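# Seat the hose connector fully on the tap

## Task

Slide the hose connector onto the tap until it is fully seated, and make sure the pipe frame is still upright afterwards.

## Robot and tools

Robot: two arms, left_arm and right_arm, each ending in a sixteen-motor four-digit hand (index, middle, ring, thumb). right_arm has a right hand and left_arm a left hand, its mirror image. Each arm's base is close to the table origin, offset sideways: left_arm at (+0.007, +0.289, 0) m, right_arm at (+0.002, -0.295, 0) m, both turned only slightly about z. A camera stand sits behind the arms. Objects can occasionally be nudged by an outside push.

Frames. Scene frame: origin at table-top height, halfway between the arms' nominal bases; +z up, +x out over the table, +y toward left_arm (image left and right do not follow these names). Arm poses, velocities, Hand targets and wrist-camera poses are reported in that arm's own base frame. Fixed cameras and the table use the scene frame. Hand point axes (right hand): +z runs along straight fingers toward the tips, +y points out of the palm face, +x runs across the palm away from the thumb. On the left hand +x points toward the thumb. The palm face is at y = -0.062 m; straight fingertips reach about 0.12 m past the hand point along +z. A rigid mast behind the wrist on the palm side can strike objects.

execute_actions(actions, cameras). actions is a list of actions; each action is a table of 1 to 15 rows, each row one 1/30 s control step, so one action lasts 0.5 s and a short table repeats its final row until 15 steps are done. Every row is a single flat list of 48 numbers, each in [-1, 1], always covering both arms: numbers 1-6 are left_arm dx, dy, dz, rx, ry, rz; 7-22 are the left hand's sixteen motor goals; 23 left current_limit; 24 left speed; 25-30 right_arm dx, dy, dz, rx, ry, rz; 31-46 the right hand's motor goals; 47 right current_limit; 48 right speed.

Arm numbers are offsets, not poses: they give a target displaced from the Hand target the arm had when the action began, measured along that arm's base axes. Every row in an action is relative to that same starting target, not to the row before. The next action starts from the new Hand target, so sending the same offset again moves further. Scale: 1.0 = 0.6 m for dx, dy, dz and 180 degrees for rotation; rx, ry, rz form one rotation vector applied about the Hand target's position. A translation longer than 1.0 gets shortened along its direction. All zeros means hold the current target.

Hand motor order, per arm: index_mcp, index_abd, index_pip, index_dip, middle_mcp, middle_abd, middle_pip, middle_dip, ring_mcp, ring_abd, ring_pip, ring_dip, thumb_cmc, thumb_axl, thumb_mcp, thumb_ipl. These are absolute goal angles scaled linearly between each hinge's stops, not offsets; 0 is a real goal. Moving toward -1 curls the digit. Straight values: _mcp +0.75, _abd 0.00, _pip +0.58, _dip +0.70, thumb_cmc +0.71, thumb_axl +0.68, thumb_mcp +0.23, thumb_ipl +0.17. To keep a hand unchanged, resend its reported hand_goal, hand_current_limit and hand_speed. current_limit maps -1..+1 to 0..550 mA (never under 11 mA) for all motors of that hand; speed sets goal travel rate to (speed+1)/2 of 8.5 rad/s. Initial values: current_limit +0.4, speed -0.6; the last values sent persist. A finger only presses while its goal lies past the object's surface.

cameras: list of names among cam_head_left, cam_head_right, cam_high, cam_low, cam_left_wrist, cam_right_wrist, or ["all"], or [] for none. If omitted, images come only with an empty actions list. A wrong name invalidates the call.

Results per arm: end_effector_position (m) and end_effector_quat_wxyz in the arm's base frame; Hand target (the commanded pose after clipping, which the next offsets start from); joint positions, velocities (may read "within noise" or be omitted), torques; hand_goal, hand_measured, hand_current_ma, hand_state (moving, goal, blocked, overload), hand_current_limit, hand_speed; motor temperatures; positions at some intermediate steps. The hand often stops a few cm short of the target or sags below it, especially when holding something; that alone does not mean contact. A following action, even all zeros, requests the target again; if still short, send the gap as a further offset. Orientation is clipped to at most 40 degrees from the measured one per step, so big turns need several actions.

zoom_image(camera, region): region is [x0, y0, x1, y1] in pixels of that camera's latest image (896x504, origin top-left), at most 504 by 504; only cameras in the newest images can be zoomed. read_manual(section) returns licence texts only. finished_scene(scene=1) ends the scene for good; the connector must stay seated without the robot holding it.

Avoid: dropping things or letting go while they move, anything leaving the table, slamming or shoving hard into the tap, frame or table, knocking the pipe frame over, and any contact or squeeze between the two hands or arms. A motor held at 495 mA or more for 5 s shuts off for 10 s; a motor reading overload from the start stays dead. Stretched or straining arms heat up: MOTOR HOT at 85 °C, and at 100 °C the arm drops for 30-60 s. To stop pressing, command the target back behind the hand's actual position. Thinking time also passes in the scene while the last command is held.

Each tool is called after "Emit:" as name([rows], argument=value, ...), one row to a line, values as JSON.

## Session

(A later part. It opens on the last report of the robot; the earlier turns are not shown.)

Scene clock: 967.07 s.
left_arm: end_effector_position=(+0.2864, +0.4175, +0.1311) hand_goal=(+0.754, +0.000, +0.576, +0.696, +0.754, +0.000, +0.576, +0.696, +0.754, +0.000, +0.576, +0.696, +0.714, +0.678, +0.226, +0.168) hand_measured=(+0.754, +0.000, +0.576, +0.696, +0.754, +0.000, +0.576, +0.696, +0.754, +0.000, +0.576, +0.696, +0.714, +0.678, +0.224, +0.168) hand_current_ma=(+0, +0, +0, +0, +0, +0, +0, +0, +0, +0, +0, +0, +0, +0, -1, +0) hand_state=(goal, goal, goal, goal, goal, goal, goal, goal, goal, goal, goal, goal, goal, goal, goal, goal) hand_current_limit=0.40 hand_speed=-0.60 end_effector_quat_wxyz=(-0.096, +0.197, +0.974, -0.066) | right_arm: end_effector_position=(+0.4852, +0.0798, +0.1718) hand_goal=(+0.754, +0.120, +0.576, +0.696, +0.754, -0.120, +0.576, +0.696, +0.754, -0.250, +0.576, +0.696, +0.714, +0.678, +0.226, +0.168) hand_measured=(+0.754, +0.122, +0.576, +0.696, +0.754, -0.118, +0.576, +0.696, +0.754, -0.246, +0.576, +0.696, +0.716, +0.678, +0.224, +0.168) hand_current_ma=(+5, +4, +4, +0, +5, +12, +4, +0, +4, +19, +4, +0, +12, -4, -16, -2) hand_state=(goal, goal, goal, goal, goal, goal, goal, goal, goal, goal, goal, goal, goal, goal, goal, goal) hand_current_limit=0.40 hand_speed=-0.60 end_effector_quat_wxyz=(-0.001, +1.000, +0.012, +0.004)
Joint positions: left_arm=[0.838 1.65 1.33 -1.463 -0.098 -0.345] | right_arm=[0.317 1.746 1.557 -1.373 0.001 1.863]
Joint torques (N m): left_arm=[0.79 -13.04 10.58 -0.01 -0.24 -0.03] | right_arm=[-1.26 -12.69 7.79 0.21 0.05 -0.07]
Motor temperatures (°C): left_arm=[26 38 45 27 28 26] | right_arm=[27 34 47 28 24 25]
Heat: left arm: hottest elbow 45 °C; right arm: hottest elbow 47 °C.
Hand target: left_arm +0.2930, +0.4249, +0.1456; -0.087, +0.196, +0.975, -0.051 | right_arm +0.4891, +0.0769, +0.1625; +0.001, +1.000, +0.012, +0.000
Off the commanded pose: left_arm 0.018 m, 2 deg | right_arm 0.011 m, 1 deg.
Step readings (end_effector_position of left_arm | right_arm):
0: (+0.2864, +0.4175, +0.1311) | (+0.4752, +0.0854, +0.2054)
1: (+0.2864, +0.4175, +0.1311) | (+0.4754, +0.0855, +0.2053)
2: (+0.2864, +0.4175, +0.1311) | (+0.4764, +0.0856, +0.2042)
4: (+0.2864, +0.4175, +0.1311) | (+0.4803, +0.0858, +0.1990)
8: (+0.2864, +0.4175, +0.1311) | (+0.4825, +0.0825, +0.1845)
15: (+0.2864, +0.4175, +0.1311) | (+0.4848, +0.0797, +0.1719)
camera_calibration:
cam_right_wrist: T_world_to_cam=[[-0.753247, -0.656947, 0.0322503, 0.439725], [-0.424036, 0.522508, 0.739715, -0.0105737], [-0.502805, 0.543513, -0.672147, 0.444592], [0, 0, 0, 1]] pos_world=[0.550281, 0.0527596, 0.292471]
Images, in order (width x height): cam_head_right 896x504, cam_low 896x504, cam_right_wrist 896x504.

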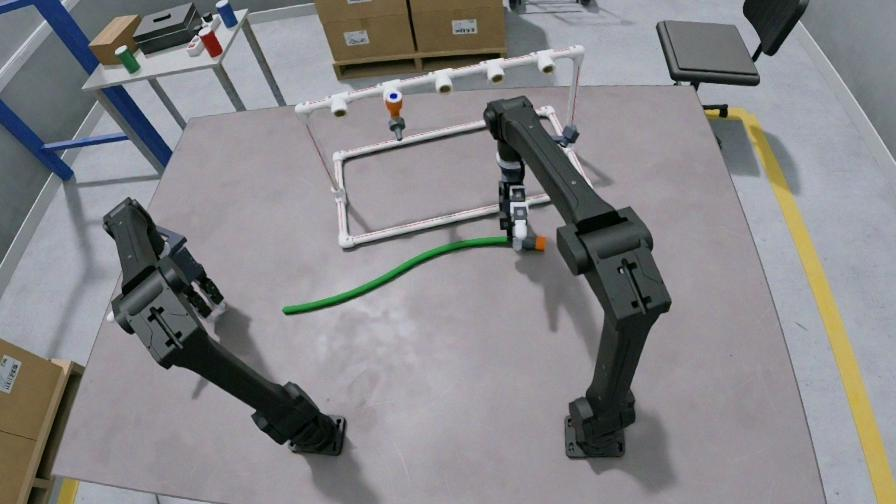

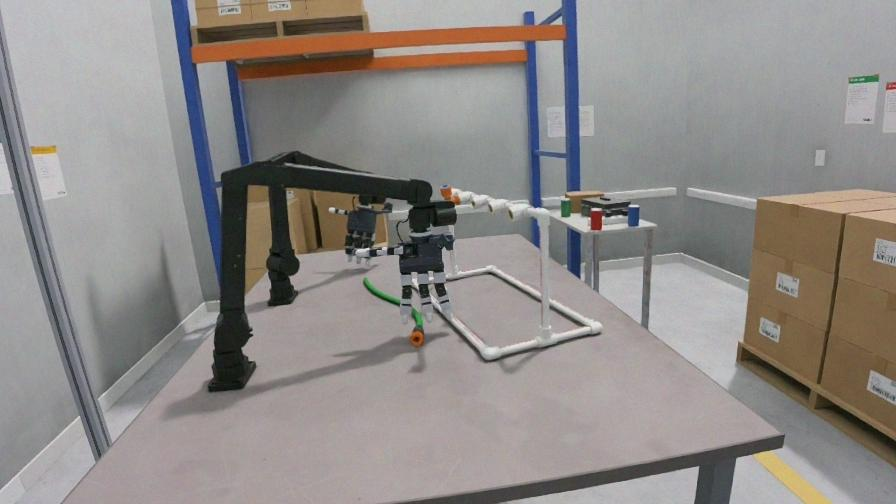

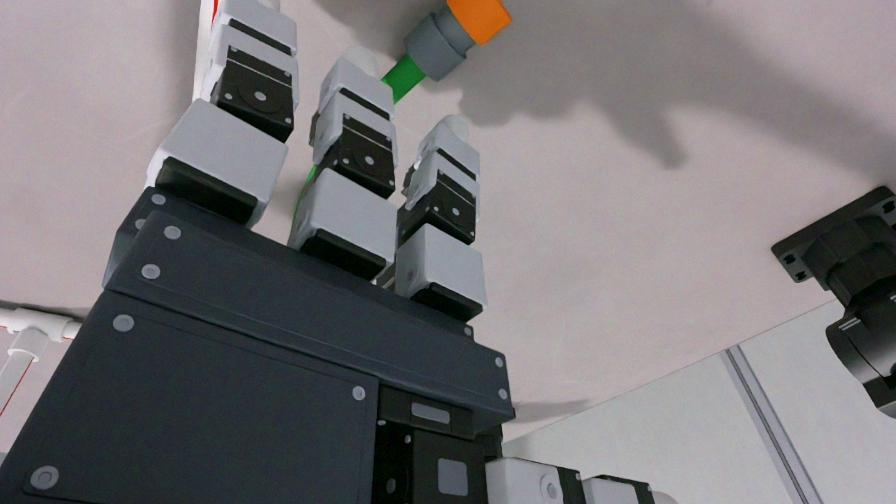

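Emit:
execute_actions([
  [[0,0,0,0,0,0,0.754,0,0.576,0.696,0.754,0,0.576,0.696,0.754,0,0.576,0.696,0.714,0.678,0.226,0.168,0.4,-0.6,-0.005,0,-0.05,0,0,0,0.754,0.12,0.576,0.696,0.754,-0.12,0.576,0.696,0.754,-0.25,0.576,0.696,0.714,0.678,0.226,0.168,0.4,-0.6]],
  [[0,0,0,0,0,0,0.754,0,0.576,0.696,0.754,0,0.576,0.696,0.754,0,0.576,0.696,0.714,0.678,0.226,0.168,0.4,-0.6,0,0,-0.008,0,0,0,0.754,0.12,0.576,0.696,0.754,-0.12,0.576,0.696,0.754,-0.25,0.576,0.696,0.714,0.678,0.226,0.168,0.4,-0.6]],
], cameras=["cam_head_right", "cam_low", "cam_right_wrist"])

Emit:
zoom_image(camera="cam_low", region=[380, 280, 460, 360])

Emit:
zoom_image(camera="cam_right_wrist", region=[250, 0, 550, 200])

Emit:
zoom_image(camera="cam_head_right", region=[480, 190, 580, 270])

Scene clock: 1005.57 s.
left_arm: end_effector_position=(+0.2864, +0.4175, +0.1311) hand_goal=(+0.754, +0.000, +0.576, +0.696, +0.754, +0.000, +0.576, +0.696, +0.754, +0.000, +0.576, +0.696, +0.714, +0.678, +0.226, +0.168) hand_measured=(+0.754, +0.000, +0.576, +0.696, +0.754, +0.000, +0.576, +0.696, +0.754, +0.000, +0.576, +0.696, +0.714, +0.678, +0.224, +0.168) hand_current_ma=(+0, +0, +0, +0, +0, +0, +0, +0, +0, +0, +0, +0, +0, +0, -1, +0) hand_state=(goal, goal, goal, goal, goal, goal, goal, goal, goal, goal, goal, goal, goal, goal, goal, goal) hand_current_limit=0.40 hand_speed=-0.60 end_effector_quat_wxyz=(-0.096, +0.197, +0.974, -0.066) | right_arm: end_effector_position=(+0.4857, +0.0800, +0.1419) hand_goal=(+0.754, +0.120, +0.576, +0.696, +0.754, -0.120, +0.576, +0.696, +0.754, -0.250, +0.576, +0.696, +0.714, +0.678, +0.226, +0.168) hand_measured=(+0.754, +0.122, +0.576, +0.696, +0.754, -0.118, +0.576, +0.696, +0.754, -0.246, +0.576, +0.696, +0.716, +0.678, +0.224, +0.168) hand_current_ma=(+5, +4, +4, +0, +5, +12, +4, +0, +3, +19, +4, +0, +12, -4, -16, -2) hand_state=(goal, goal, goal, goal, goal, goal, goal, goal, goal, goal, goal, goal, goal, goal, goal, goal) hand_current_limit=0.40 hand_speed=-0.60 end_effector_quat_wxyz=(-0.003, +1.000, +0.012, +0.010)
Joint positions: left_arm=[0.838 1.65 1.33 -1.463 -0.098 -0.345] | right_arm=[0.317 1.757 1.493 -1.285 0.001 1.863]
Joint torques (N m): left_arm=[0.5 -13.39 10.54 -0.21 -0.23 -0.06] | right_arm=[-1.08 -12.57 7.02 0.29 0.05 -0.05]
Heat: left arm: hottest elbow 45 °C; right arm: hottest elbow 44 °C.
Hand target: left_arm +0.2930, +0.4249, +0.1456; -0.087, +0.196, +0.975, -0.051 | right_arm +0.4860, +0.0769, +0.1276; +0.001, +1.000, +0.012, +0.000
Off the commanded pose: left_arm 0.018 m, 2 deg | right_arm 0.015 m, 1 deg.
Step readings (end_effector_position of left_arm | right_arm):
0: (+0.2864, +0.4175, +0.1311) | (+0.4852, +0.0798, +0.1718)
1: (+0.2864, +0.4175, +0.1311) | (+0.4853, +0.0799, +0.1718)
2: (+0.2864, +0.4175, +0.1311) | (+0.4857, +0.0800, +0.1704)
4: (+0.2864, +0.4175, +0.1311) | (+0.4870, +0.0805, +0.1644)
8: (+0.2864, +0.4175, +0.1311) | (+0.4827, +0.0790, +0.1499)
15: (+0.2864, +0.4175, +0.1311) | (+0.4828, +0.0791, +0.1424)
16: (+0.2864, +0.4175, +0.1311) | (+0.4829, +0.0791, +0.1424)
17: (+0.2864, +0.4175, +0.1311) | (+0.4832, +0.0792, +0.1423)
19: (+0.2864, +0.4175, +0.1311) | (+0.4841, +0.0795, +0.1422)
23: (+0.2864, +0.4175, +0.1311) | (+0.4854, +0.0799, +0.1419)
30: (+0.2864, +0.4175, +0.1311) | (+0.4857, +0.0800, +0.1419)
camera_calibration:
cam_right_wrist: T_world_to_cam=[[-0.753612, -0.656984, 0.0209939, 0.442952], [-0.432578, 0.519742, 0.736712, 0.0165829], [-0.494919, 0.546113, -0.675881, 0.421043], [0, 0, 0, 1]] pos_world=[0.54937, 0.052456, 0.263059]
Images, in order (width x height): cam_head_right 896x504, cam_low 896x504, cam_right_wrist 896x504.

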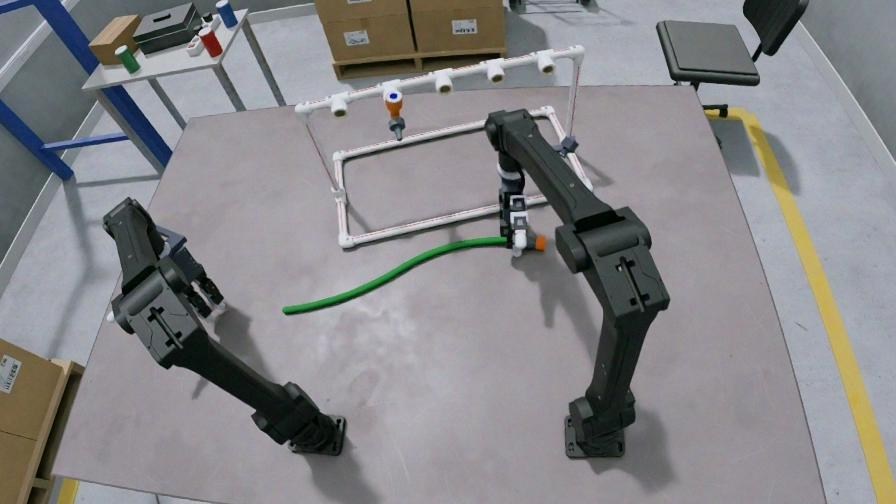

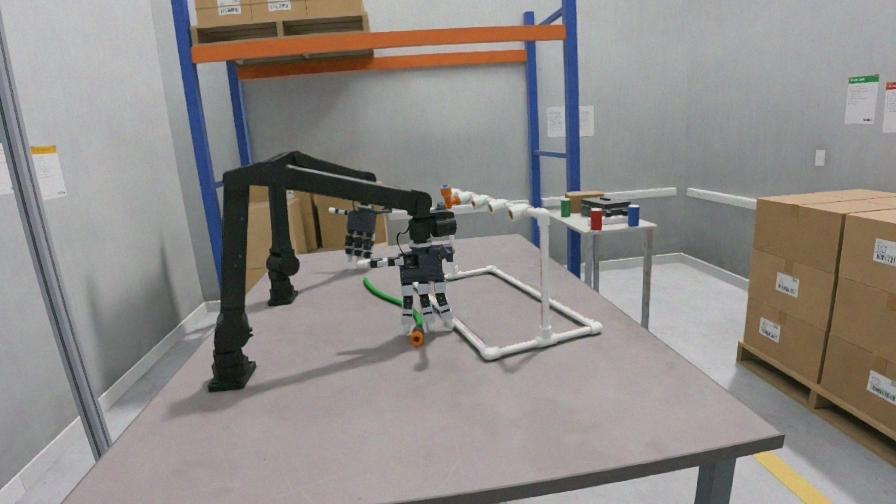

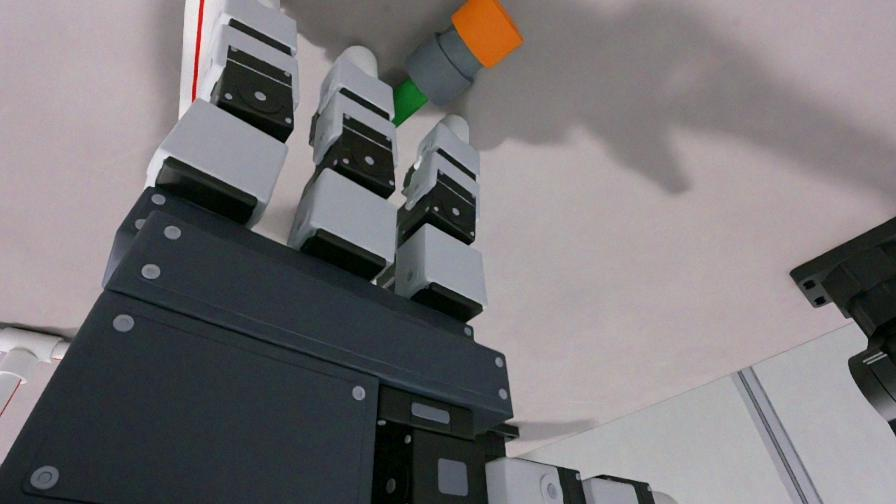

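Scaled by 6.300.

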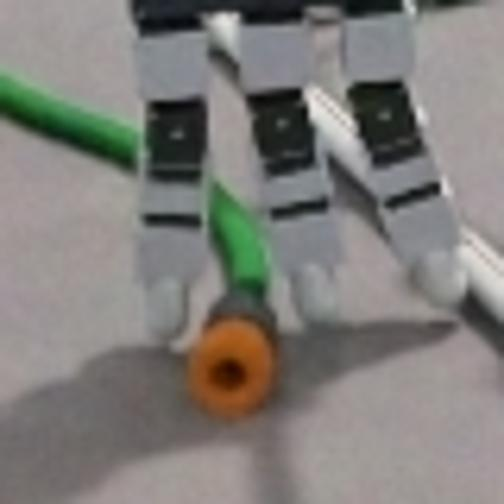

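Scaled by 1.680.

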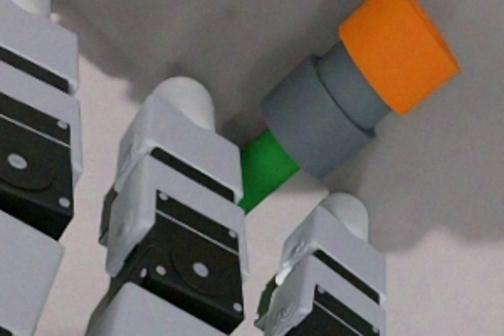

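Scaled by 5.040.

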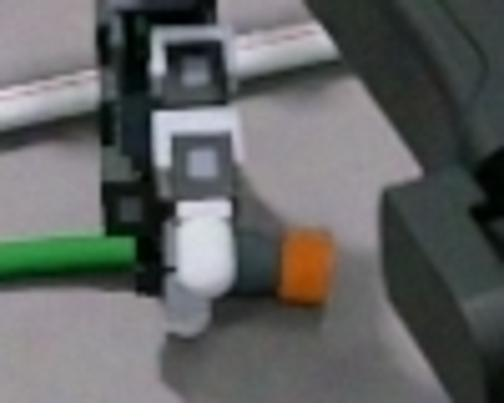

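Emit:
execute_actions([
  [[0,0,0,0,0,0,0.754,0,0.576,0.696,0.754,0,0.576,0.696,0.754,0,0.576,0.696,0.714,0.678,0.226,0.168,0.4,-0.6,0,0,-0.02,0,0,0,0.754,0.12,0.576,0.696,0.754,-0.12,0.576,0.696,0.754,-0.25,0.576,0.696,0.714,0.678,0.226,0.168,0.4,-0.6]],
  [[0,0,0,0,0,0,0.754,0,0.576,0.696,0.754,0,0.576,0.696,0.754,0,0.576,0.696,0.714,0.678,0.226,0.168,0.4,-0.6,0,0,-0.01,0,0,0,0.754,0.12,0.576,0.696,0.754,-0.12,0.576,0.696,0.754,-0.25,0.576,0.696,0.714,0.678,0.226,0.168,0.4,-0.6]],
], cameras=["cam_low"])

Emit:
zoom_image(camera="cam_low", region=[380, 280, 460, 360])

Scene clock: 1019.00 s.
left_arm: end_effector_position=(+0.2864, +0.4175, +0.1311) hand_goal=(+0.754, +0.000, +0.576, +0.696, +0.754, +0.000, +0.576, +0.696, +0.754, +0.000, +0.576, +0.696, +0.714, +0.678, +0.226, +0.168) hand_measured=(+0.754, +0.000, +0.576, +0.696, +0.754, +0.000, +0.576, +0.696, +0.754, +0.000, +0.576, +0.696, +0.714, +0.678, +0.224, +0.168) hand_current_ma=(+0, +0, +0, +0, +0, +0, +0, +0, +0, +0, +0, +0, +0, +0, -1, +0) hand_state=(goal, goal, goal, goal, goal, goal, goal, goal, goal, goal, goal, goal, goal, goal, goal, goal) hand_current_limit=0.40 hand_speed=-0.60 end_effector_quat_wxyz=(-0.096, +0.197, +0.974, -0.066) | right_arm: end_effector_position=(+0.4866, +0.0803, +0.1343) hand_goal=(+0.754, +0.120, +0.576, +0.696, +0.754, -0.120, +0.576, +0.696, +0.754, -0.250, +0.576, +0.696, +0.714, +0.678, +0.226, +0.168) hand_measured=(+0.754, +0.122, +0.576, +0.696, +0.742, -0.106, +0.572, +0.694, +0.754, -0.246, +0.576, +0.696, +0.716, +0.678, +0.224, +0.168) hand_current_ma=(+4, +4, +4, +0, -57, +59, -22, -9, +3, +19, +4, +0, +12, -4, -18, -2) hand_state=(goal, goal, goal, goal, goal, goal, goal, goal, goal, goal, goal, goal, goal, goal, goal, goal) hand_current_limit=0.40 hand_speed=-0.60 end_effector_quat_wxyz=(-0.004, +1.000, +0.012, +0.015)
Joint positions: left_arm=[0.838 1.65 1.33 -1.463 -0.098 -0.345] | right_arm=[0.317 1.759 1.475 -1.256 0.001 1.863]
Joint torques (N m): left_arm=[0.26 -13.22 10.59 -0.12 -0.23 -0.04] | right_arm=[-1.14 -11.75 6.13 0.87 0.04 -0.05]
Heat: left arm: hottest elbow 45 °C; right arm: hottest elbow 44 °C.
Hand target: left_arm +0.2930, +0.4249, +0.1456; -0.087, +0.196, +0.975, -0.051 | right_arm +0.4861, +0.0769, +0.1096; +0.001, +1.000, +0.012, +0.000
Off the commanded pose: left_arm 0.018 m, 2 deg | right_arm 0.025 m, 2 deg.
Step readings (end_effector_position of left_arm | right_arm):
0: (+0.2864, +0.4175, +0.1311) | (+0.4857, +0.0800, +0.1419)
1: (+0.2864, +0.4175, +0.1311) | (+0.4857, +0.0800, +0.1417)
2: (+0.2864, +0.4175, +0.1311) | (+0.4858, +0.0800, +0.1410)
4: (+0.2864, +0.4175, +0.1311) | (+0.4857, +0.0800, +0.1382)
8: (+0.2864, +0.4175, +0.1311) | (+0.4853, +0.0799, +0.1350)
15: (+0.2864, +0.4175, +0.1311) | (+0.4855, +0.0800, +0.1349)
16: (+0.2864, +0.4175, +0.1311) | (+0.4856, +0.0800, +0.1349)
17: (+0.2864, +0.4175, +0.1311) | (+0.4857, +0.0800, +0.1349)
19: (+0.2864, +0.4175, +0.1311) | (+0.4860, +0.0801, +0.1345)
23: (+0.2864, +0.4175, +0.1311) | (+0.4864, +0.0802, +0.1343)
30: (+0.2864, +0.4175, +0.1311) | (+0.4866, +0.0803, +0.1343)
Images, in order (width x height): cam_low 896x504.

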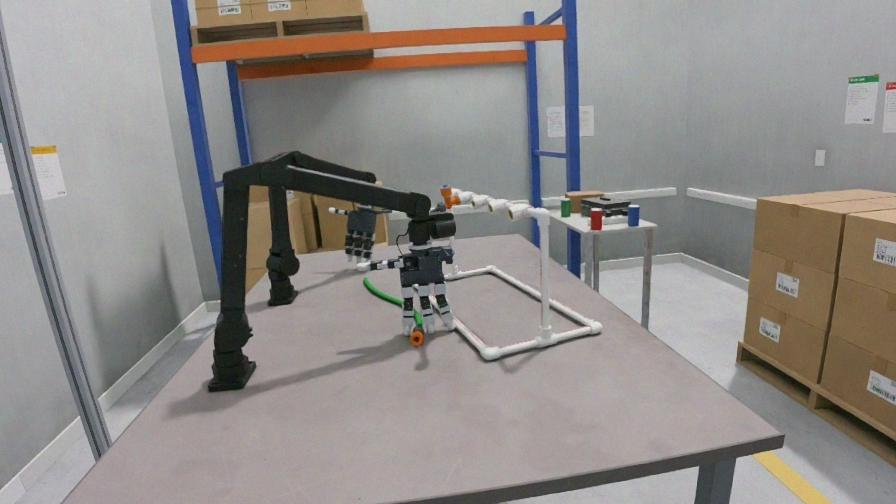

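Scaled by 6.300.

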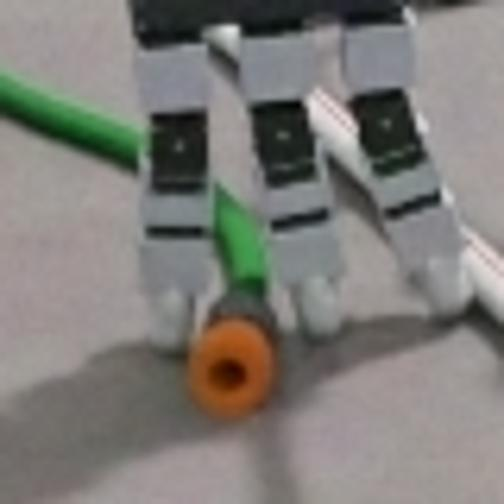

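Emit:
execute_actions([
  [[0,0,0,0,0,0,0.754,0,0.576,0.696,0.754,0,0.576,0.696,0.754,0,0.576,0.696,0.714,0.678,0.226,0.168,0.4,-0.6,0,0,0.018,0,0,0,0.754,-0.05,0.576,0.696,0.754,0.05,0.576,0.696,0.754,-0.25,0.576,0.696,0.714,0.678,0.226,0.168,0.4,-0.8]],
  [[0,0,0,0,0,0,0.754,0,0.576,0.696,0.754,0,0.576,0.696,0.754,0,0.576,0.696,0.714,0.678,0.226,0.168,0.4,-0.6,0,0,0,0,0,0,0.754,-0.2,0.576,0.696,0.754,0.2,0.576,0.696,0.754,-0.25,0.576,0.696,0.714,0.678,0.226,0.168,0.4,-0.8]],
], cameras=["cam_low", "cam_right_wrist"])

Emit:
zoom_image(camera="cam_low", region=[380, 280, 460, 360])

Emit:
zoom_image(camera="cam_right_wrist", region=[250, 0, 550, 200])

Scene clock: 1034.03 s.
left_arm: end_effector_position=(+0.2864, +0.4175, +0.1311) hand_goal=(+0.754, +0.000, +0.576, +0.696, +0.754, +0.000, +0.576, +0.696, +0.754, +0.000, +0.576, +0.696, +0.714, +0.678, +0.226, +0.168) hand_measured=(+0.754, +0.000, +0.576, +0.696, +0.754, +0.000, +0.576, +0.696, +0.754, +0.000, +0.576, +0.696, +0.714, +0.678, +0.224, +0.168) hand_current_ma=(+0, +0, +0, +0, +0, +0, +0, +0, +0, +0, +0, +0, +0, +0, -1, +0) hand_state=(goal, goal, goal, goal, goal, goal, goal, goal, goal, goal, goal, goal, goal, goal, goal, goal) hand_current_limit=0.40 hand_speed=-0.60 end_effector_quat_wxyz=(-0.096, +0.197, +0.974, -0.066) | right_arm: end_effector_position=(+0.4868, +0.0804, +0.1343) hand_goal=(+0.754, -0.200, +0.576, +0.696, +0.754, +0.200, +0.576, +0.696, +0.754, -0.250, +0.576, +0.696, +0.714, +0.678, +0.226, +0.168) hand_measured=(+0.754, +0.062, +0.576, +0.696, +0.744, -0.090, +0.572, +0.694, +0.754, -0.246, +0.576, +0.696, +0.716, +0.678, +0.224, +0.168) hand_current_ma=(+4, +385, +4, +0, -54, -385, -22, -9, +3, +19, +4, +0, +12, -4, -18, -2) hand_state=(goal, blocked, goal, goal, goal, blocked, goal, goal, goal, goal, goal, goal, goal, goal, goal, goal) hand_current_limit=0.40 hand_speed=-0.80 end_effector_quat_wxyz=(-0.004, +1.000, +0.012, +0.015)
Joint positions: left_arm=[0.838 1.65 1.33 -1.463 -0.098 -0.345] | right_arm=[0.317 1.759 1.475 -1.256 0.001 1.863]
Joint torques (N m): left_arm=[0.38 -13.27 10.51 -0.16 -0.21 -0.04] | right_arm=[-1.14 -12.28 7.46 -0.14 0.04 -0.05]
Heat: left arm: hottest elbow 45 °C; right arm: hottest elbow 44 °C.
Hand target: left_arm +0.2930, +0.4249, +0.1456; -0.087, +0.196, +0.975, -0.051 | right_arm +0.4861, +0.0769, +0.1204; +0.001, +1.000, +0.012, +0.000
Off the commanded pose: left_arm 0.018 m, 2 deg | right_arm 0.014 m, 2 deg.
Step readings (end_effector_position of left_arm | right_arm):
0: (+0.2864, +0.4175, +0.1311) | (+0.4866, +0.0803, +0.1343)
1: (+0.2864, +0.4175, +0.1311) | (+0.4866, +0.0803, +0.1343)
2: (+0.2864, +0.4175, +0.1311) | (+0.4867, +0.0803, +0.1343)
4: (+0.2864, +0.4175, +0.1311) | (+0.4868, +0.0804, +0.1343)
8: (+0.2864, +0.4175, +0.1311) | (+0.4868, +0.0804, +0.1343)
15: (+0.2864, +0.4175, +0.1311) | (+0.4868, +0.0804, +0.1343)
16: (+0.2864, +0.4175, +0.1311) | (+0.4868, +0.0804, +0.1343)
17: (+0.2864, +0.4175, +0.1311) | (+0.4868, +0.0804, +0.1343)
19: (+0.2864, +0.4175, +0.1311) | (+0.4868, +0.0804, +0.1343)
23: (+0.2864, +0.4175, +0.1311) | (+0.4868, +0.0804, +0.1343)
30: (+0.2864, +0.4175, +0.1311) | (+0.4868, +0.0804, +0.1343)
camera_calibration:
cam_right_wrist: T_world_to_cam=[[-0.753761, -0.657054, 0.011174, 0.445539], [-0.440047, 0.517296, 0.734005, 0.0265816], [-0.488061, 0.548347, -0.679052, 0.413131], [0, 0, 0, 1]] pos_world=[0.54916, 0.0524528, 0.256048]
Images, in order (width x height): cam_low 896x504, cam_right_wrist 896x504.

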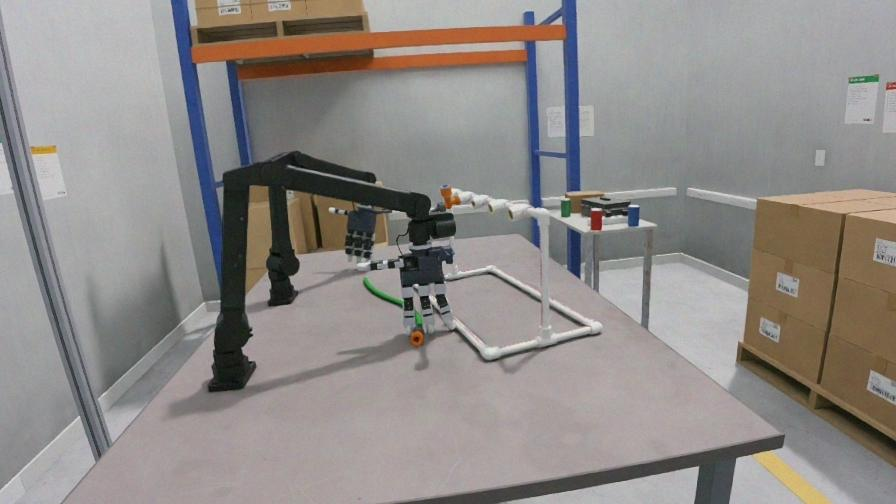

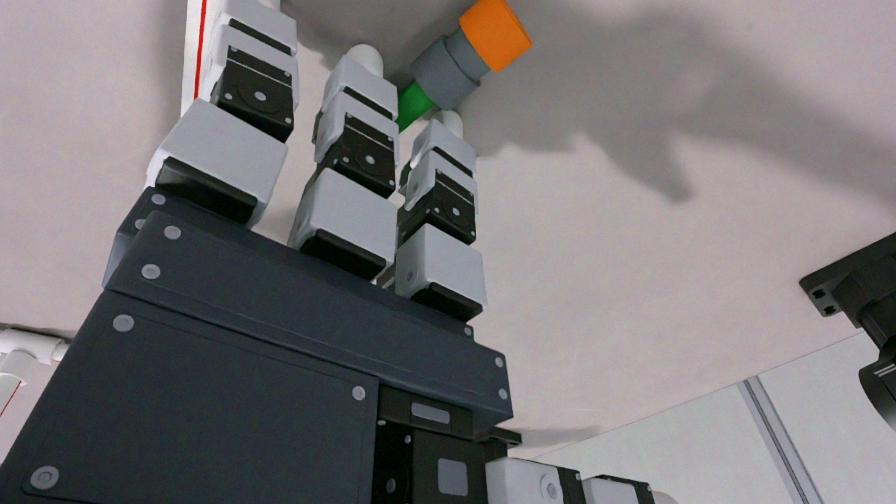

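Scaled by 6.300.

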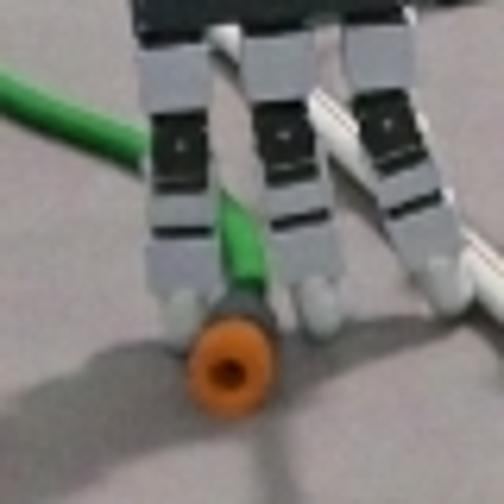

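Scaled by 1.680.

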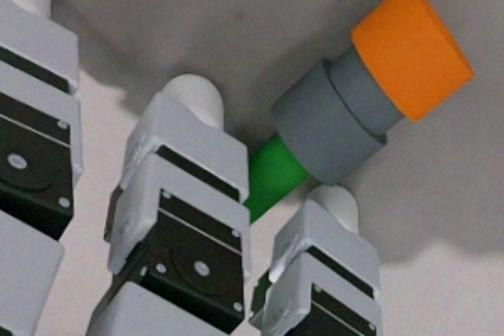

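Emit:
execute_actions([
  [[0,0,0,0,0,0,0.754,0,0.576,0.696,0.754,0,0.576,0.696,0.754,0,0.576,0.696,0.714,0.678,0.226,0.168,0.4,-0.6,0,0,0.035,0,0,0,0.754,-0.2,0.576,0.696,0.754,0.2,0.576,0.696,0.754,-0.25,0.576,0.696,0.714,0.678,0.226,0.168,0.4,-0.8]],
  [[0,0,0,0,0,0,0.754,0,0.576,0.696,0.754,0,0.576,0.696,0.754,0,0.576,0.696,0.714,0.678,0.226,0.168,0.4,-0.6,0,0,0.012,0,0,0,0.754,-0.2,0.576,0.696,0.754,0.2,0.576,0.696,0.754,-0.25,0.576,0.696,0.714,0.678,0.226,0.168,0.4,-0.8]],
], cameras=["cam_low", "cam_right_wrist"])

Emit:
zoom_image(camera="cam_low", region=[380, 280, 460, 360])

Emit:
zoom_image(camera="cam_right_wrist", region=[250, 0, 550, 200])

Scene clock: 1048.80 s.
left_arm: end_effector_position=(+0.2864, +0.4175, +0.1311) hand_goal=(+0.754, +0.000, +0.576, +0.696, +0.754, +0.000, +0.576, +0.696, +0.754, +0.000, +0.576, +0.696, +0.714, +0.678, +0.226, +0.168) hand_measured=(+0.754, +0.000, +0.576, +0.696, +0.754, +0.000, +0.576, +0.696, +0.754, +0.000, +0.576, +0.696, +0.714, +0.678, +0.224, +0.168) hand_current_ma=(+0, +0, +0, +0, +0, +0, +0, +0, +0, +0, +0, +0, +0, +0, -1, +0) hand_state=(goal, goal, goal, goal, goal, goal, goal, goal, goal, goal, goal, goal, goal, goal, goal, goal) hand_current_limit=0.40 hand_speed=-0.60 end_effector_quat_wxyz=(-0.096, +0.197, +0.974, -0.066) | right_arm: end_effector_position=(+0.4767, +0.0769, +0.1374) hand_goal=(+0.754, -0.200, +0.576, +0.696, +0.754, +0.200, +0.576, +0.696, +0.754, -0.250, +0.576, +0.696, +0.714, +0.678, +0.226, +0.168) hand_measured=(+0.758, -0.164, +0.578, +0.696, +0.756, -0.080, +0.578, +0.696, +0.754, -0.250, +0.576, +0.696, +0.716, +0.678, +0.224, +0.168) hand_current_ma=(+21, +155, +8, +0, +12, -385, +6, -2, +3, -2, +4, +0, +11, -4, -18, -2) hand_state=(goal, blocked, goal, goal, goal, blocked, goal, goal, goal, goal, goal, goal, goal, goal, goal, goal) hand_current_limit=0.40 hand_speed=-0.80 end_effector_quat_wxyz=(+0.003, +1.000, +0.012, -0.006)
Joint positions: left_arm=[0.838 1.65 1.33 -1.463 -0.098 -0.345] | right_arm=[0.317 1.759 1.478 -1.303 0.002 1.863]
Joint torques (N m): left_arm=[0.67 -13.22 10.61 -0.14 -0.2 -0.04] | right_arm=[-1.08 -13.63 10.58 -1.01 0.02 -0.05]
Heat: left arm: hottest elbow 45 °C; right arm: hottest elbow 44 °C.
Hand target: left_arm +0.2930, +0.4249, +0.1456; -0.087, +0.196, +0.975, -0.051 | right_arm +0.4862, +0.0770, +0.1487; +0.000, +1.000, +0.012, +0.000
Off the commanded pose: left_arm 0.018 m, 2 deg | right_arm 0.015 m, 1 deg.
Step readings (end_effector_position of left_arm | right_arm):
0: (+0.2864, +0.4175, +0.1311) | (+0.4868, +0.0804, +0.1343)
1: (+0.2864, +0.4175, +0.1311) | (+0.4868, +0.0804, +0.1343)
2: (+0.2864, +0.4175, +0.1311) | (+0.4864, +0.0802, +0.1343)
4: (+0.2864, +0.4175, +0.1311) | (+0.4844, +0.0796, +0.1348)
8: (+0.2864, +0.4175, +0.1311) | (+0.4832, +0.0791, +0.1355)
15: (+0.2864, +0.4175, +0.1311) | (+0.4825, +0.0788, +0.1358)
16: (+0.2864, +0.4175, +0.1311) | (+0.4824, +0.0788, +0.1358)
17: (+0.2864, +0.4175, +0.1311) | (+0.4823, +0.0788, +0.1361)
19: (+0.2864, +0.4175, +0.1311) | (+0.4804, +0.0781, +0.1367)
23: (+0.2864, +0.4175, +0.1311) | (+0.4777, +0.0772, +0.1372)
30: (+0.2864, +0.4175, +0.1311) | (+0.4768, +0.0770, +0.1374)
camera_calibration:
cam_right_wrist: T_world_to_cam=[[-0.752414, -0.656616, 0.0522359, 0.42938], [-0.409135, 0.528028, 0.744174, 0.00467133], [-0.516219, 0.538555, -0.66594, 0.424662], [0, 0, 0, 1]] pos_world=[0.544201, 0.0507669, 0.256894]
Images, in order (width x height): cam_low 896x504, cam_right_wrist 896x504.

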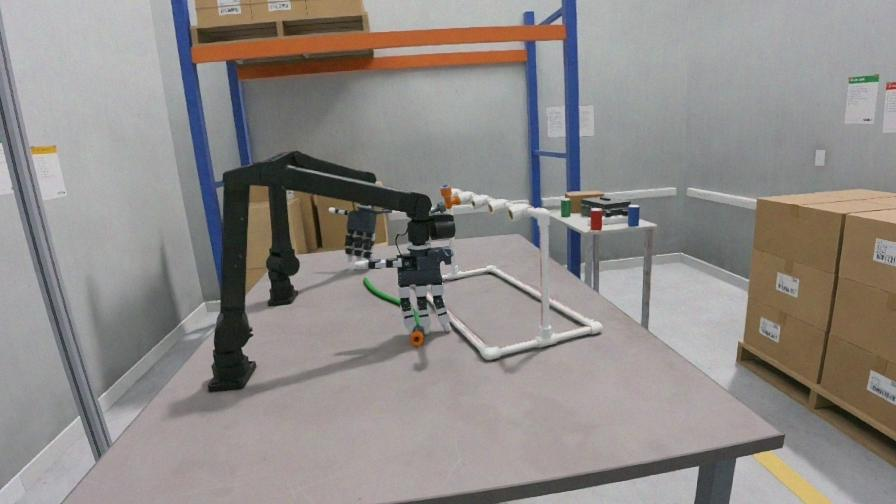

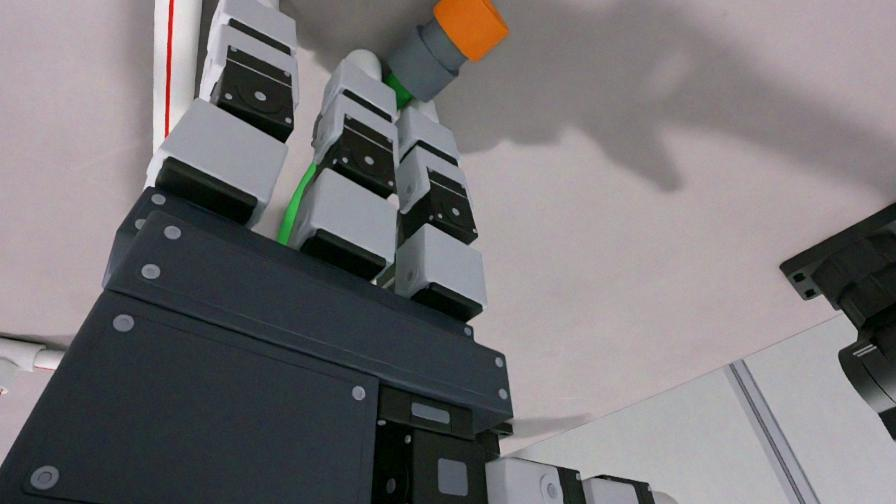

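Scaled by 6.300.

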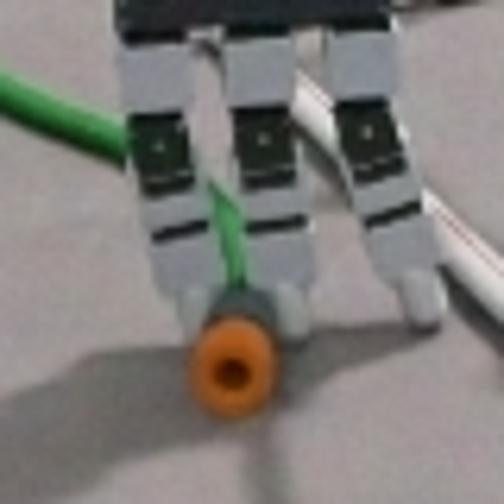

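Scaled by 1.680.

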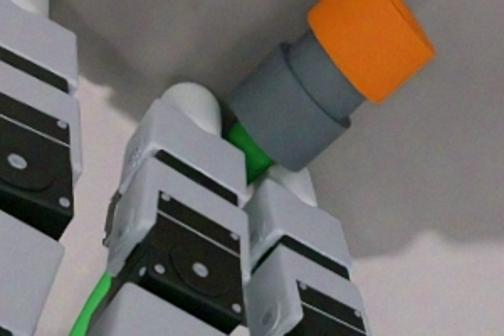

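Emit:
execute_actions([
  [[0,0,0,0,0,0,0.754,0,0.576,0.696,0.754,0,0.576,0.696,0.754,0,0.576,0.696,0.714,0.678,0.226,0.168,0.4,-0.6,0.01,0,0.03,0,0,0,0.754,-0.25,0.576,0.696,0.754,0.15,0.576,0.696,0.754,-0.25,0.576,0.696,0.714,0.678,0.226,0.168,0.5,-0.8]],
  [[0,0,0,0,0,0,0.754,0,0.576,0.696,0.754,0,0.576,0.696,0.754,0,0.576,0.696,0.714,0.678,0.226,0.168,0.4,-0.6,0,0,0.06,0,0,0,0.754,-0.25,0.576,0.696,0.754,0.15,0.576,0.696,0.754,-0.25,0.576,0.696,0.714,0.678,0.226,0.168,0.5,-0.8]],
], cameras=["cam_low", "cam_right_wrist"])

Emit:
zoom_image(camera="cam_low", region=[370, 250, 470, 350])

Emit:
zoom_image(camera="cam_right_wrist", region=[250, 0, 550, 200])

Scene clock: 1065.43 s.
left_arm: end_effector_position=(+0.2864, +0.4175, +0.1311) hand_goal=(+0.754, +0.000, +0.576, +0.696, +0.754, +0.000, +0.576, +0.696, +0.754, +0.000, +0.576, +0.696, +0.714, +0.678, +0.226, +0.168) hand_measured=(+0.754, +0.000, +0.576, +0.696, +0.754, +0.000, +0.576, +0.696, +0.754, +0.000, +0.576, +0.696, +0.714, +0.678, +0.224, +0.168) hand_current_ma=(+0, +0, +0, +0, +0, +0, +0, +0, +0, +0, +0, +0, +0, +0, -1, +0) hand_state=(goal, goal, goal, goal, goal, goal, goal, goal, goal, goal, goal, goal, goal, goal, goal, goal) hand_current_limit=0.40 hand_speed=-0.60 end_effector_quat_wxyz=(-0.096, +0.197, +0.974, -0.066) | right_arm: end_effector_position=(+0.4757, +0.0766, +0.1797) hand_goal=(+0.754, -0.250, +0.576, +0.696, +0.754, +0.150, +0.576, +0.696, +0.754, -0.250, +0.576, +0.696, +0.714, +0.678, +0.226, +0.168) hand_measured=(+0.754, -0.164, +0.578, +0.696, +0.754, -0.076, +0.576, +0.696, +0.754, -0.250, +0.576, +0.696, +0.716, +0.678, +0.224, +0.168) hand_current_ma=(+5, +374, +7, +0, -1, -412, +4, -2, +3, -2, +4, +0, +11, -4, -18, -2) hand_state=(goal, blocked, goal, goal, goal, blocked, goal, goal, goal, goal, goal, goal, goal, goal, goal, goal) hand_current_limit=0.50 hand_speed=-0.80 end_effector_quat_wxyz=(+0.009, +1.000, +0.012, -0.026)
Joint positions: left_arm=[0.838 1.65 1.33 -1.463 -0.098 -0.345] | right_arm=[0.317 1.759 1.586 -1.453 0.002 1.863]
Joint torques (N m): left_arm=[0.5 -13.39 10.54 -0.14 -0.24 -0.05] | right_arm=[-1.26 -14.68 12.07 -0.69 0.04 -0.08]
Heat: left arm: hottest elbow 45 °C; right arm: hottest elbow 44 °C.
Hand target: left_arm +0.2930, +0.4249, +0.1456; -0.087, +0.196, +0.975, -0.051 | right_arm +0.4921, +0.0770, +0.2026; +0.000, +1.000, +0.012, +0.000
Off the commanded pose: left_arm 0.018 m, 2 deg | right_arm 0.028 m, 3 deg.
Step readings (end_effector_position of left_arm | right_arm):
0: (+0.2864, +0.4175, +0.1311) | (+0.4767, +0.0769, +0.1374)
1: (+0.2864, +0.4175, +0.1311) | (+0.4766, +0.0769, +0.1374)
2: (+0.2864, +0.4175, +0.1311) | (+0.4763, +0.0768, +0.1382)
4: (+0.2864, +0.4175, +0.1311) | (+0.4731, +0.0757, +0.1406)
8: (+0.2864, +0.4175, +0.1311) | (+0.4715, +0.0752, +0.1463)
15: (+0.2864, +0.4175, +0.1311) | (+0.4746, +0.0762, +0.1511)
16: (+0.2864, +0.4175, +0.1311) | (+0.4744, +0.0762, +0.1513)
17: (+0.2864, +0.4175, +0.1311) | (+0.4737, +0.0759, +0.1527)
19: (+0.2864, +0.4175, +0.1311) | (+0.4715, +0.0752, +0.1582)
23: (+0.2864, +0.4175, +0.1311) | (+0.4736, +0.0759, +0.1716)
30: (+0.2864, +0.4175, +0.1311) | (+0.4766, +0.0769, +0.1795)
camera_calibration:
cam_right_wrist: T_world_to_cam=[[-0.749579, -0.655666, 0.0907406, 0.417806], [-0.379291, 0.537819, 0.75292, -0.0435818], [-0.542466, 0.529956, -0.651826, 0.463057], [0, 0, 0, 1]] pos_world=[0.547841, 0.0519802, 0.296734]
Images, in order (width x height): cam_low 896x504, cam_right_wrist 896x504.

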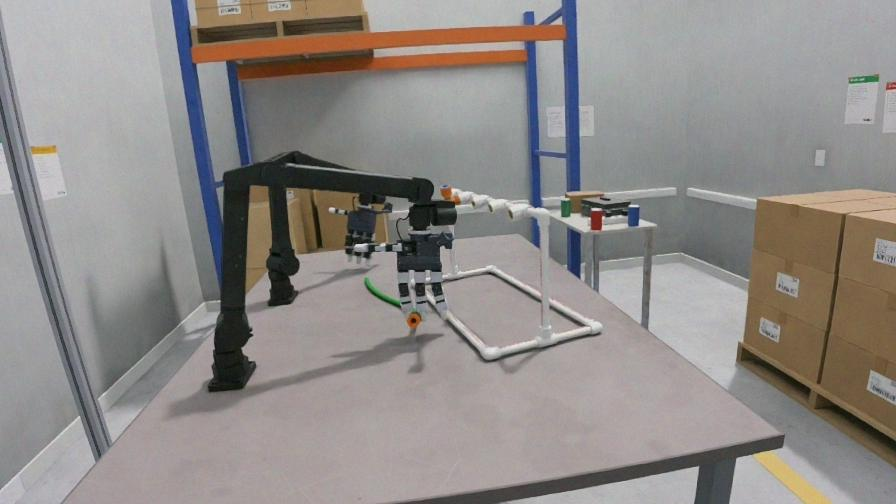

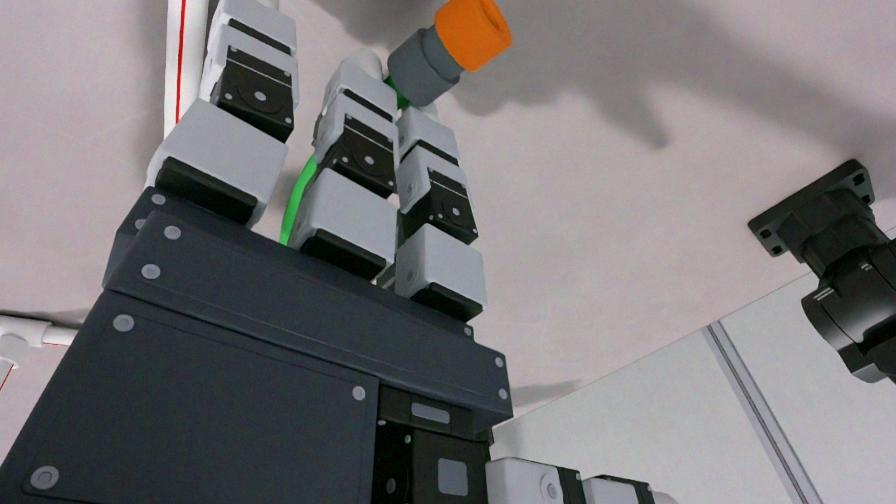

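Scaled by 5.040.

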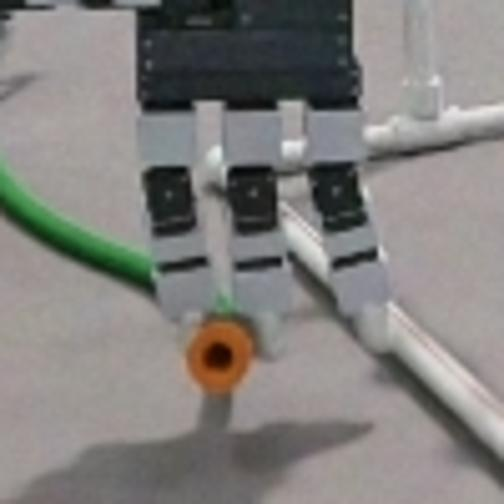

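Scaled by 1.680.

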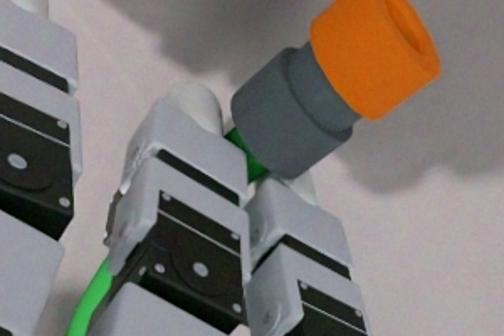

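Emit:
execute_actions([
  [[0,0,0,0,0,0,0.754,0,0.576,0.696,0.754,0,0.576,0.696,0.754,0,0.576,0.696,0.714,0.678,0.226,0.168,0.4,-0.6,-0.0167,0.05,0.1,-0.0048,-0.0074,0.103,0.754,-0.25,0.576,0.696,0.754,0.15,0.576,0.696,0.754,-0.25,0.576,0.696,0.714,0.678,0.226,0.168,0.5,-0.8]],
  [[0,0,0,0,0,0,0.754,0,0.576,0.696,0.754,0,0.576,0.696,0.754,0,0.576,0.696,0.714,0.678,0.226,0.168,0.4,-0.6,-0.0167,0.083,0.083,-0.0048,-0.0074,0.103,0.754,-0.25,0.576,0.696,0.754,0.15,0.576,0.696,0.754,-0.25,0.576,0.696,0.714,0.678,0.226,0.168,0.5,-0.8]],
  [[0,0,0,0,0,0,0.754,0,0.576,0.696,0.754,0,0.576,0.696,0.754,0,0.576,0.696,0.714,0.678,0.226,0.168,0.4,-0.6,0,0.1,0.067,-0.0048,-0.0074,0.103,0.754,-0.25,0.576,0.696,0.754,0.15,0.576,0.696,0.754,-0.25,0.576,0.696,0.714,0.678,0.226,0.168,0.5,-0.8]],
], cameras=["cam_head_right", "cam_right_wrist"])

Scene clock: 1132.93 s.
left_arm: end_effector_position=(+0.2864, +0.4175, +0.1311) hand_goal=(+0.754, +0.000, +0.576, +0.696, +0.754, +0.000, +0.576, +0.696, +0.754, +0.000, +0.576, +0.696, +0.714, +0.678, +0.226, +0.168) hand_measured=(+0.754, +0.000, +0.576, +0.696, +0.754, +0.000, +0.576, +0.696, +0.754, +0.000, +0.576, +0.696, +0.714, +0.678, +0.224, +0.168) hand_current_ma=(+0, +0, +0, +0, +0, +0, +0, +0, +0, +0, +0, +0, +0, +0, -1, +0) hand_state=(goal, goal, goal, goal, goal, goal, goal, goal, goal, goal, goal, goal, goal, goal, goal, goal) hand_current_limit=0.40 hand_speed=-0.60 end_effector_quat_wxyz=(-0.096, +0.197, +0.974, -0.066) | right_arm: end_effector_position=(+0.4638, +0.2165, +0.3198) hand_goal=(+0.754, -0.250, +0.576, +0.696, +0.754, +0.150, +0.576, +0.696, +0.754, -0.250, +0.576, +0.696, +0.714, +0.678, +0.226, +0.168) hand_measured=(+0.788, -0.166, +0.592, +0.700, +0.708, -0.036, +0.554, +0.686, +0.754, -0.250, +0.576, +0.696, +0.716, +0.678, +0.224, +0.168) hand_current_ma=(+179, +366, +77, +21, -241, -412, -105, -53, -5, -2, +4, +0, +8, -4, -18, -2) hand_state=(blocked, blocked, goal, goal, blocked, blocked, blocked, goal, goal, goal, goal, goal, goal, goal, goal, goal) hand_current_limit=0.50 hand_speed=-0.80 end_effector_quat_wxyz=(+0.028, +0.878, +0.477, +0.022)
Joint positions: left_arm=[0.838 1.65 1.33 -1.463 -0.098 -0.345] | right_arm=[0.63 1.615 1.761 -1.681 0.062 1.205]
Joint torques (N m): left_arm=[0.67 -13.22 10.54 -0.09 -0.22 -0.06] | right_arm=[-1.32 -13.74 12.6 -0.5 0.19 -0.11]
Heat: left arm: hottest elbow 45 °C; right arm: hottest elbow 49 °C.
Hand target: left_arm +0.2930, +0.4249, +0.1456; -0.087, +0.196, +0.975, -0.051 | right_arm +0.4720, +0.2168, +0.3527; +0.023, +0.878, +0.477, +0.034
Off the commanded pose: left_arm 0.018 m, 2 deg | right_arm 0.034 m, 1 deg.
joint sent to its limit (right arm) — joint 4 (wrist pitch), lower limit. The joint targets still meet the commanded pose.
Step readings (end_effector_position of left_arm | right_arm):
0: (+0.2864, +0.4175, +0.1311) | (+0.4757, +0.0766, +0.1797)
1: (+0.2864, +0.4175, +0.1311) | (+0.4757, +0.0764, +0.1798)
2: (+0.2864, +0.4175, +0.1311) | (+0.4758, +0.0761, +0.1807)
4: (+0.2864, +0.4175, +0.1311) | (+0.4737, +0.0759, +0.1864)
8: (+0.2864, +0.4175, +0.1311) | (+0.4663, +0.0872, +0.2066)
15: (+0.2864, +0.4175, +0.1311) | (+0.4668, +0.1048, +0.2403)
16: (+0.2864, +0.4175, +0.1311) | (+0.4679, +0.1050, +0.2418)
17: (+0.2864, +0.4175, +0.1311) | (+0.4682, +0.1063, +0.2431)
19: (+0.2864, +0.4175, +0.1311) | (+0.4685, +0.1090, +0.2476)
23: (+0.2864, +0.4175, +0.1311) | (+0.4610, +0.1317, +0.2599)
30: (+0.2864, +0.4175, +0.1311) | (+0.4590, +0.1564, +0.2826)
31: (+0.2864, +0.4175, +0.1311) | (+0.4600, +0.1568, +0.2841)
32: (+0.2864, +0.4175, +0.1311) | (+0.4609, +0.1579, +0.2859)
34: (+0.2864, +0.4175, +0.1311) | (+0.4638, +0.1622, +0.2915)
38: (+0.2864, +0.4175, +0.1311) | (+0.4631, +0.1894, +0.3050)
45: (+0.2864, +0.4175, +0.1311) | (+0.4617, +0.2157, +0.3195)
camera_calibration:
cam_right_wrist: T_world_to_cam=[[0.112869, -0.990678, 0.076278, 0.165068], [-0.714959, -0.0276652, 0.698619, 0.0666626], [-0.689996, -0.133388, -0.711417, 0.704888], [0, 0, 0, 1]] pos_world=[0.5154, 0.259397, 0.442307]
Images, in order (width x height): cam_head_right 896x504, cam_right_wrist 896x504.

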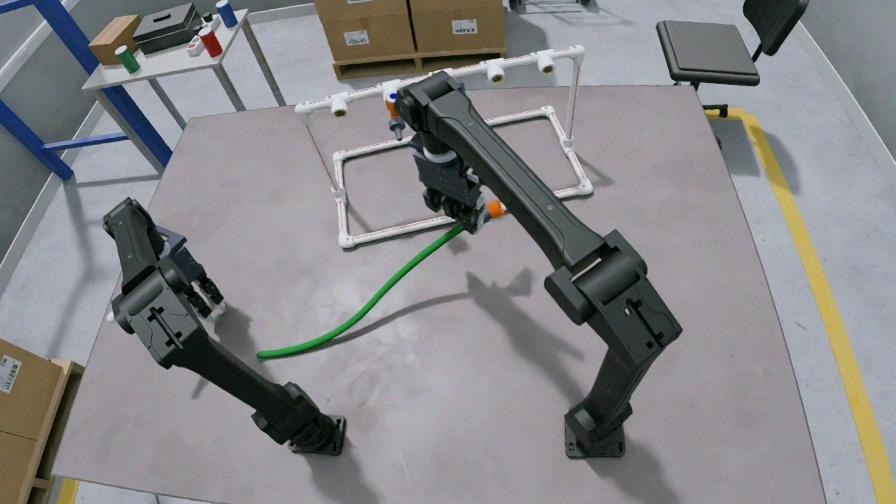

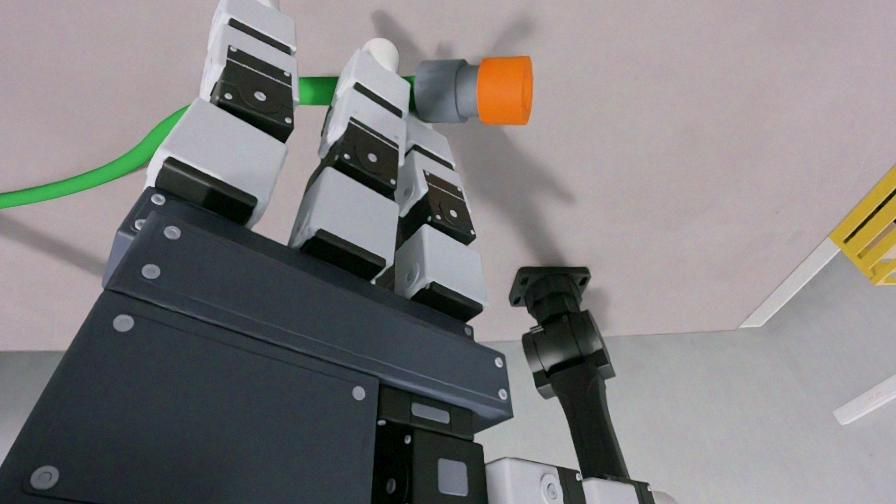

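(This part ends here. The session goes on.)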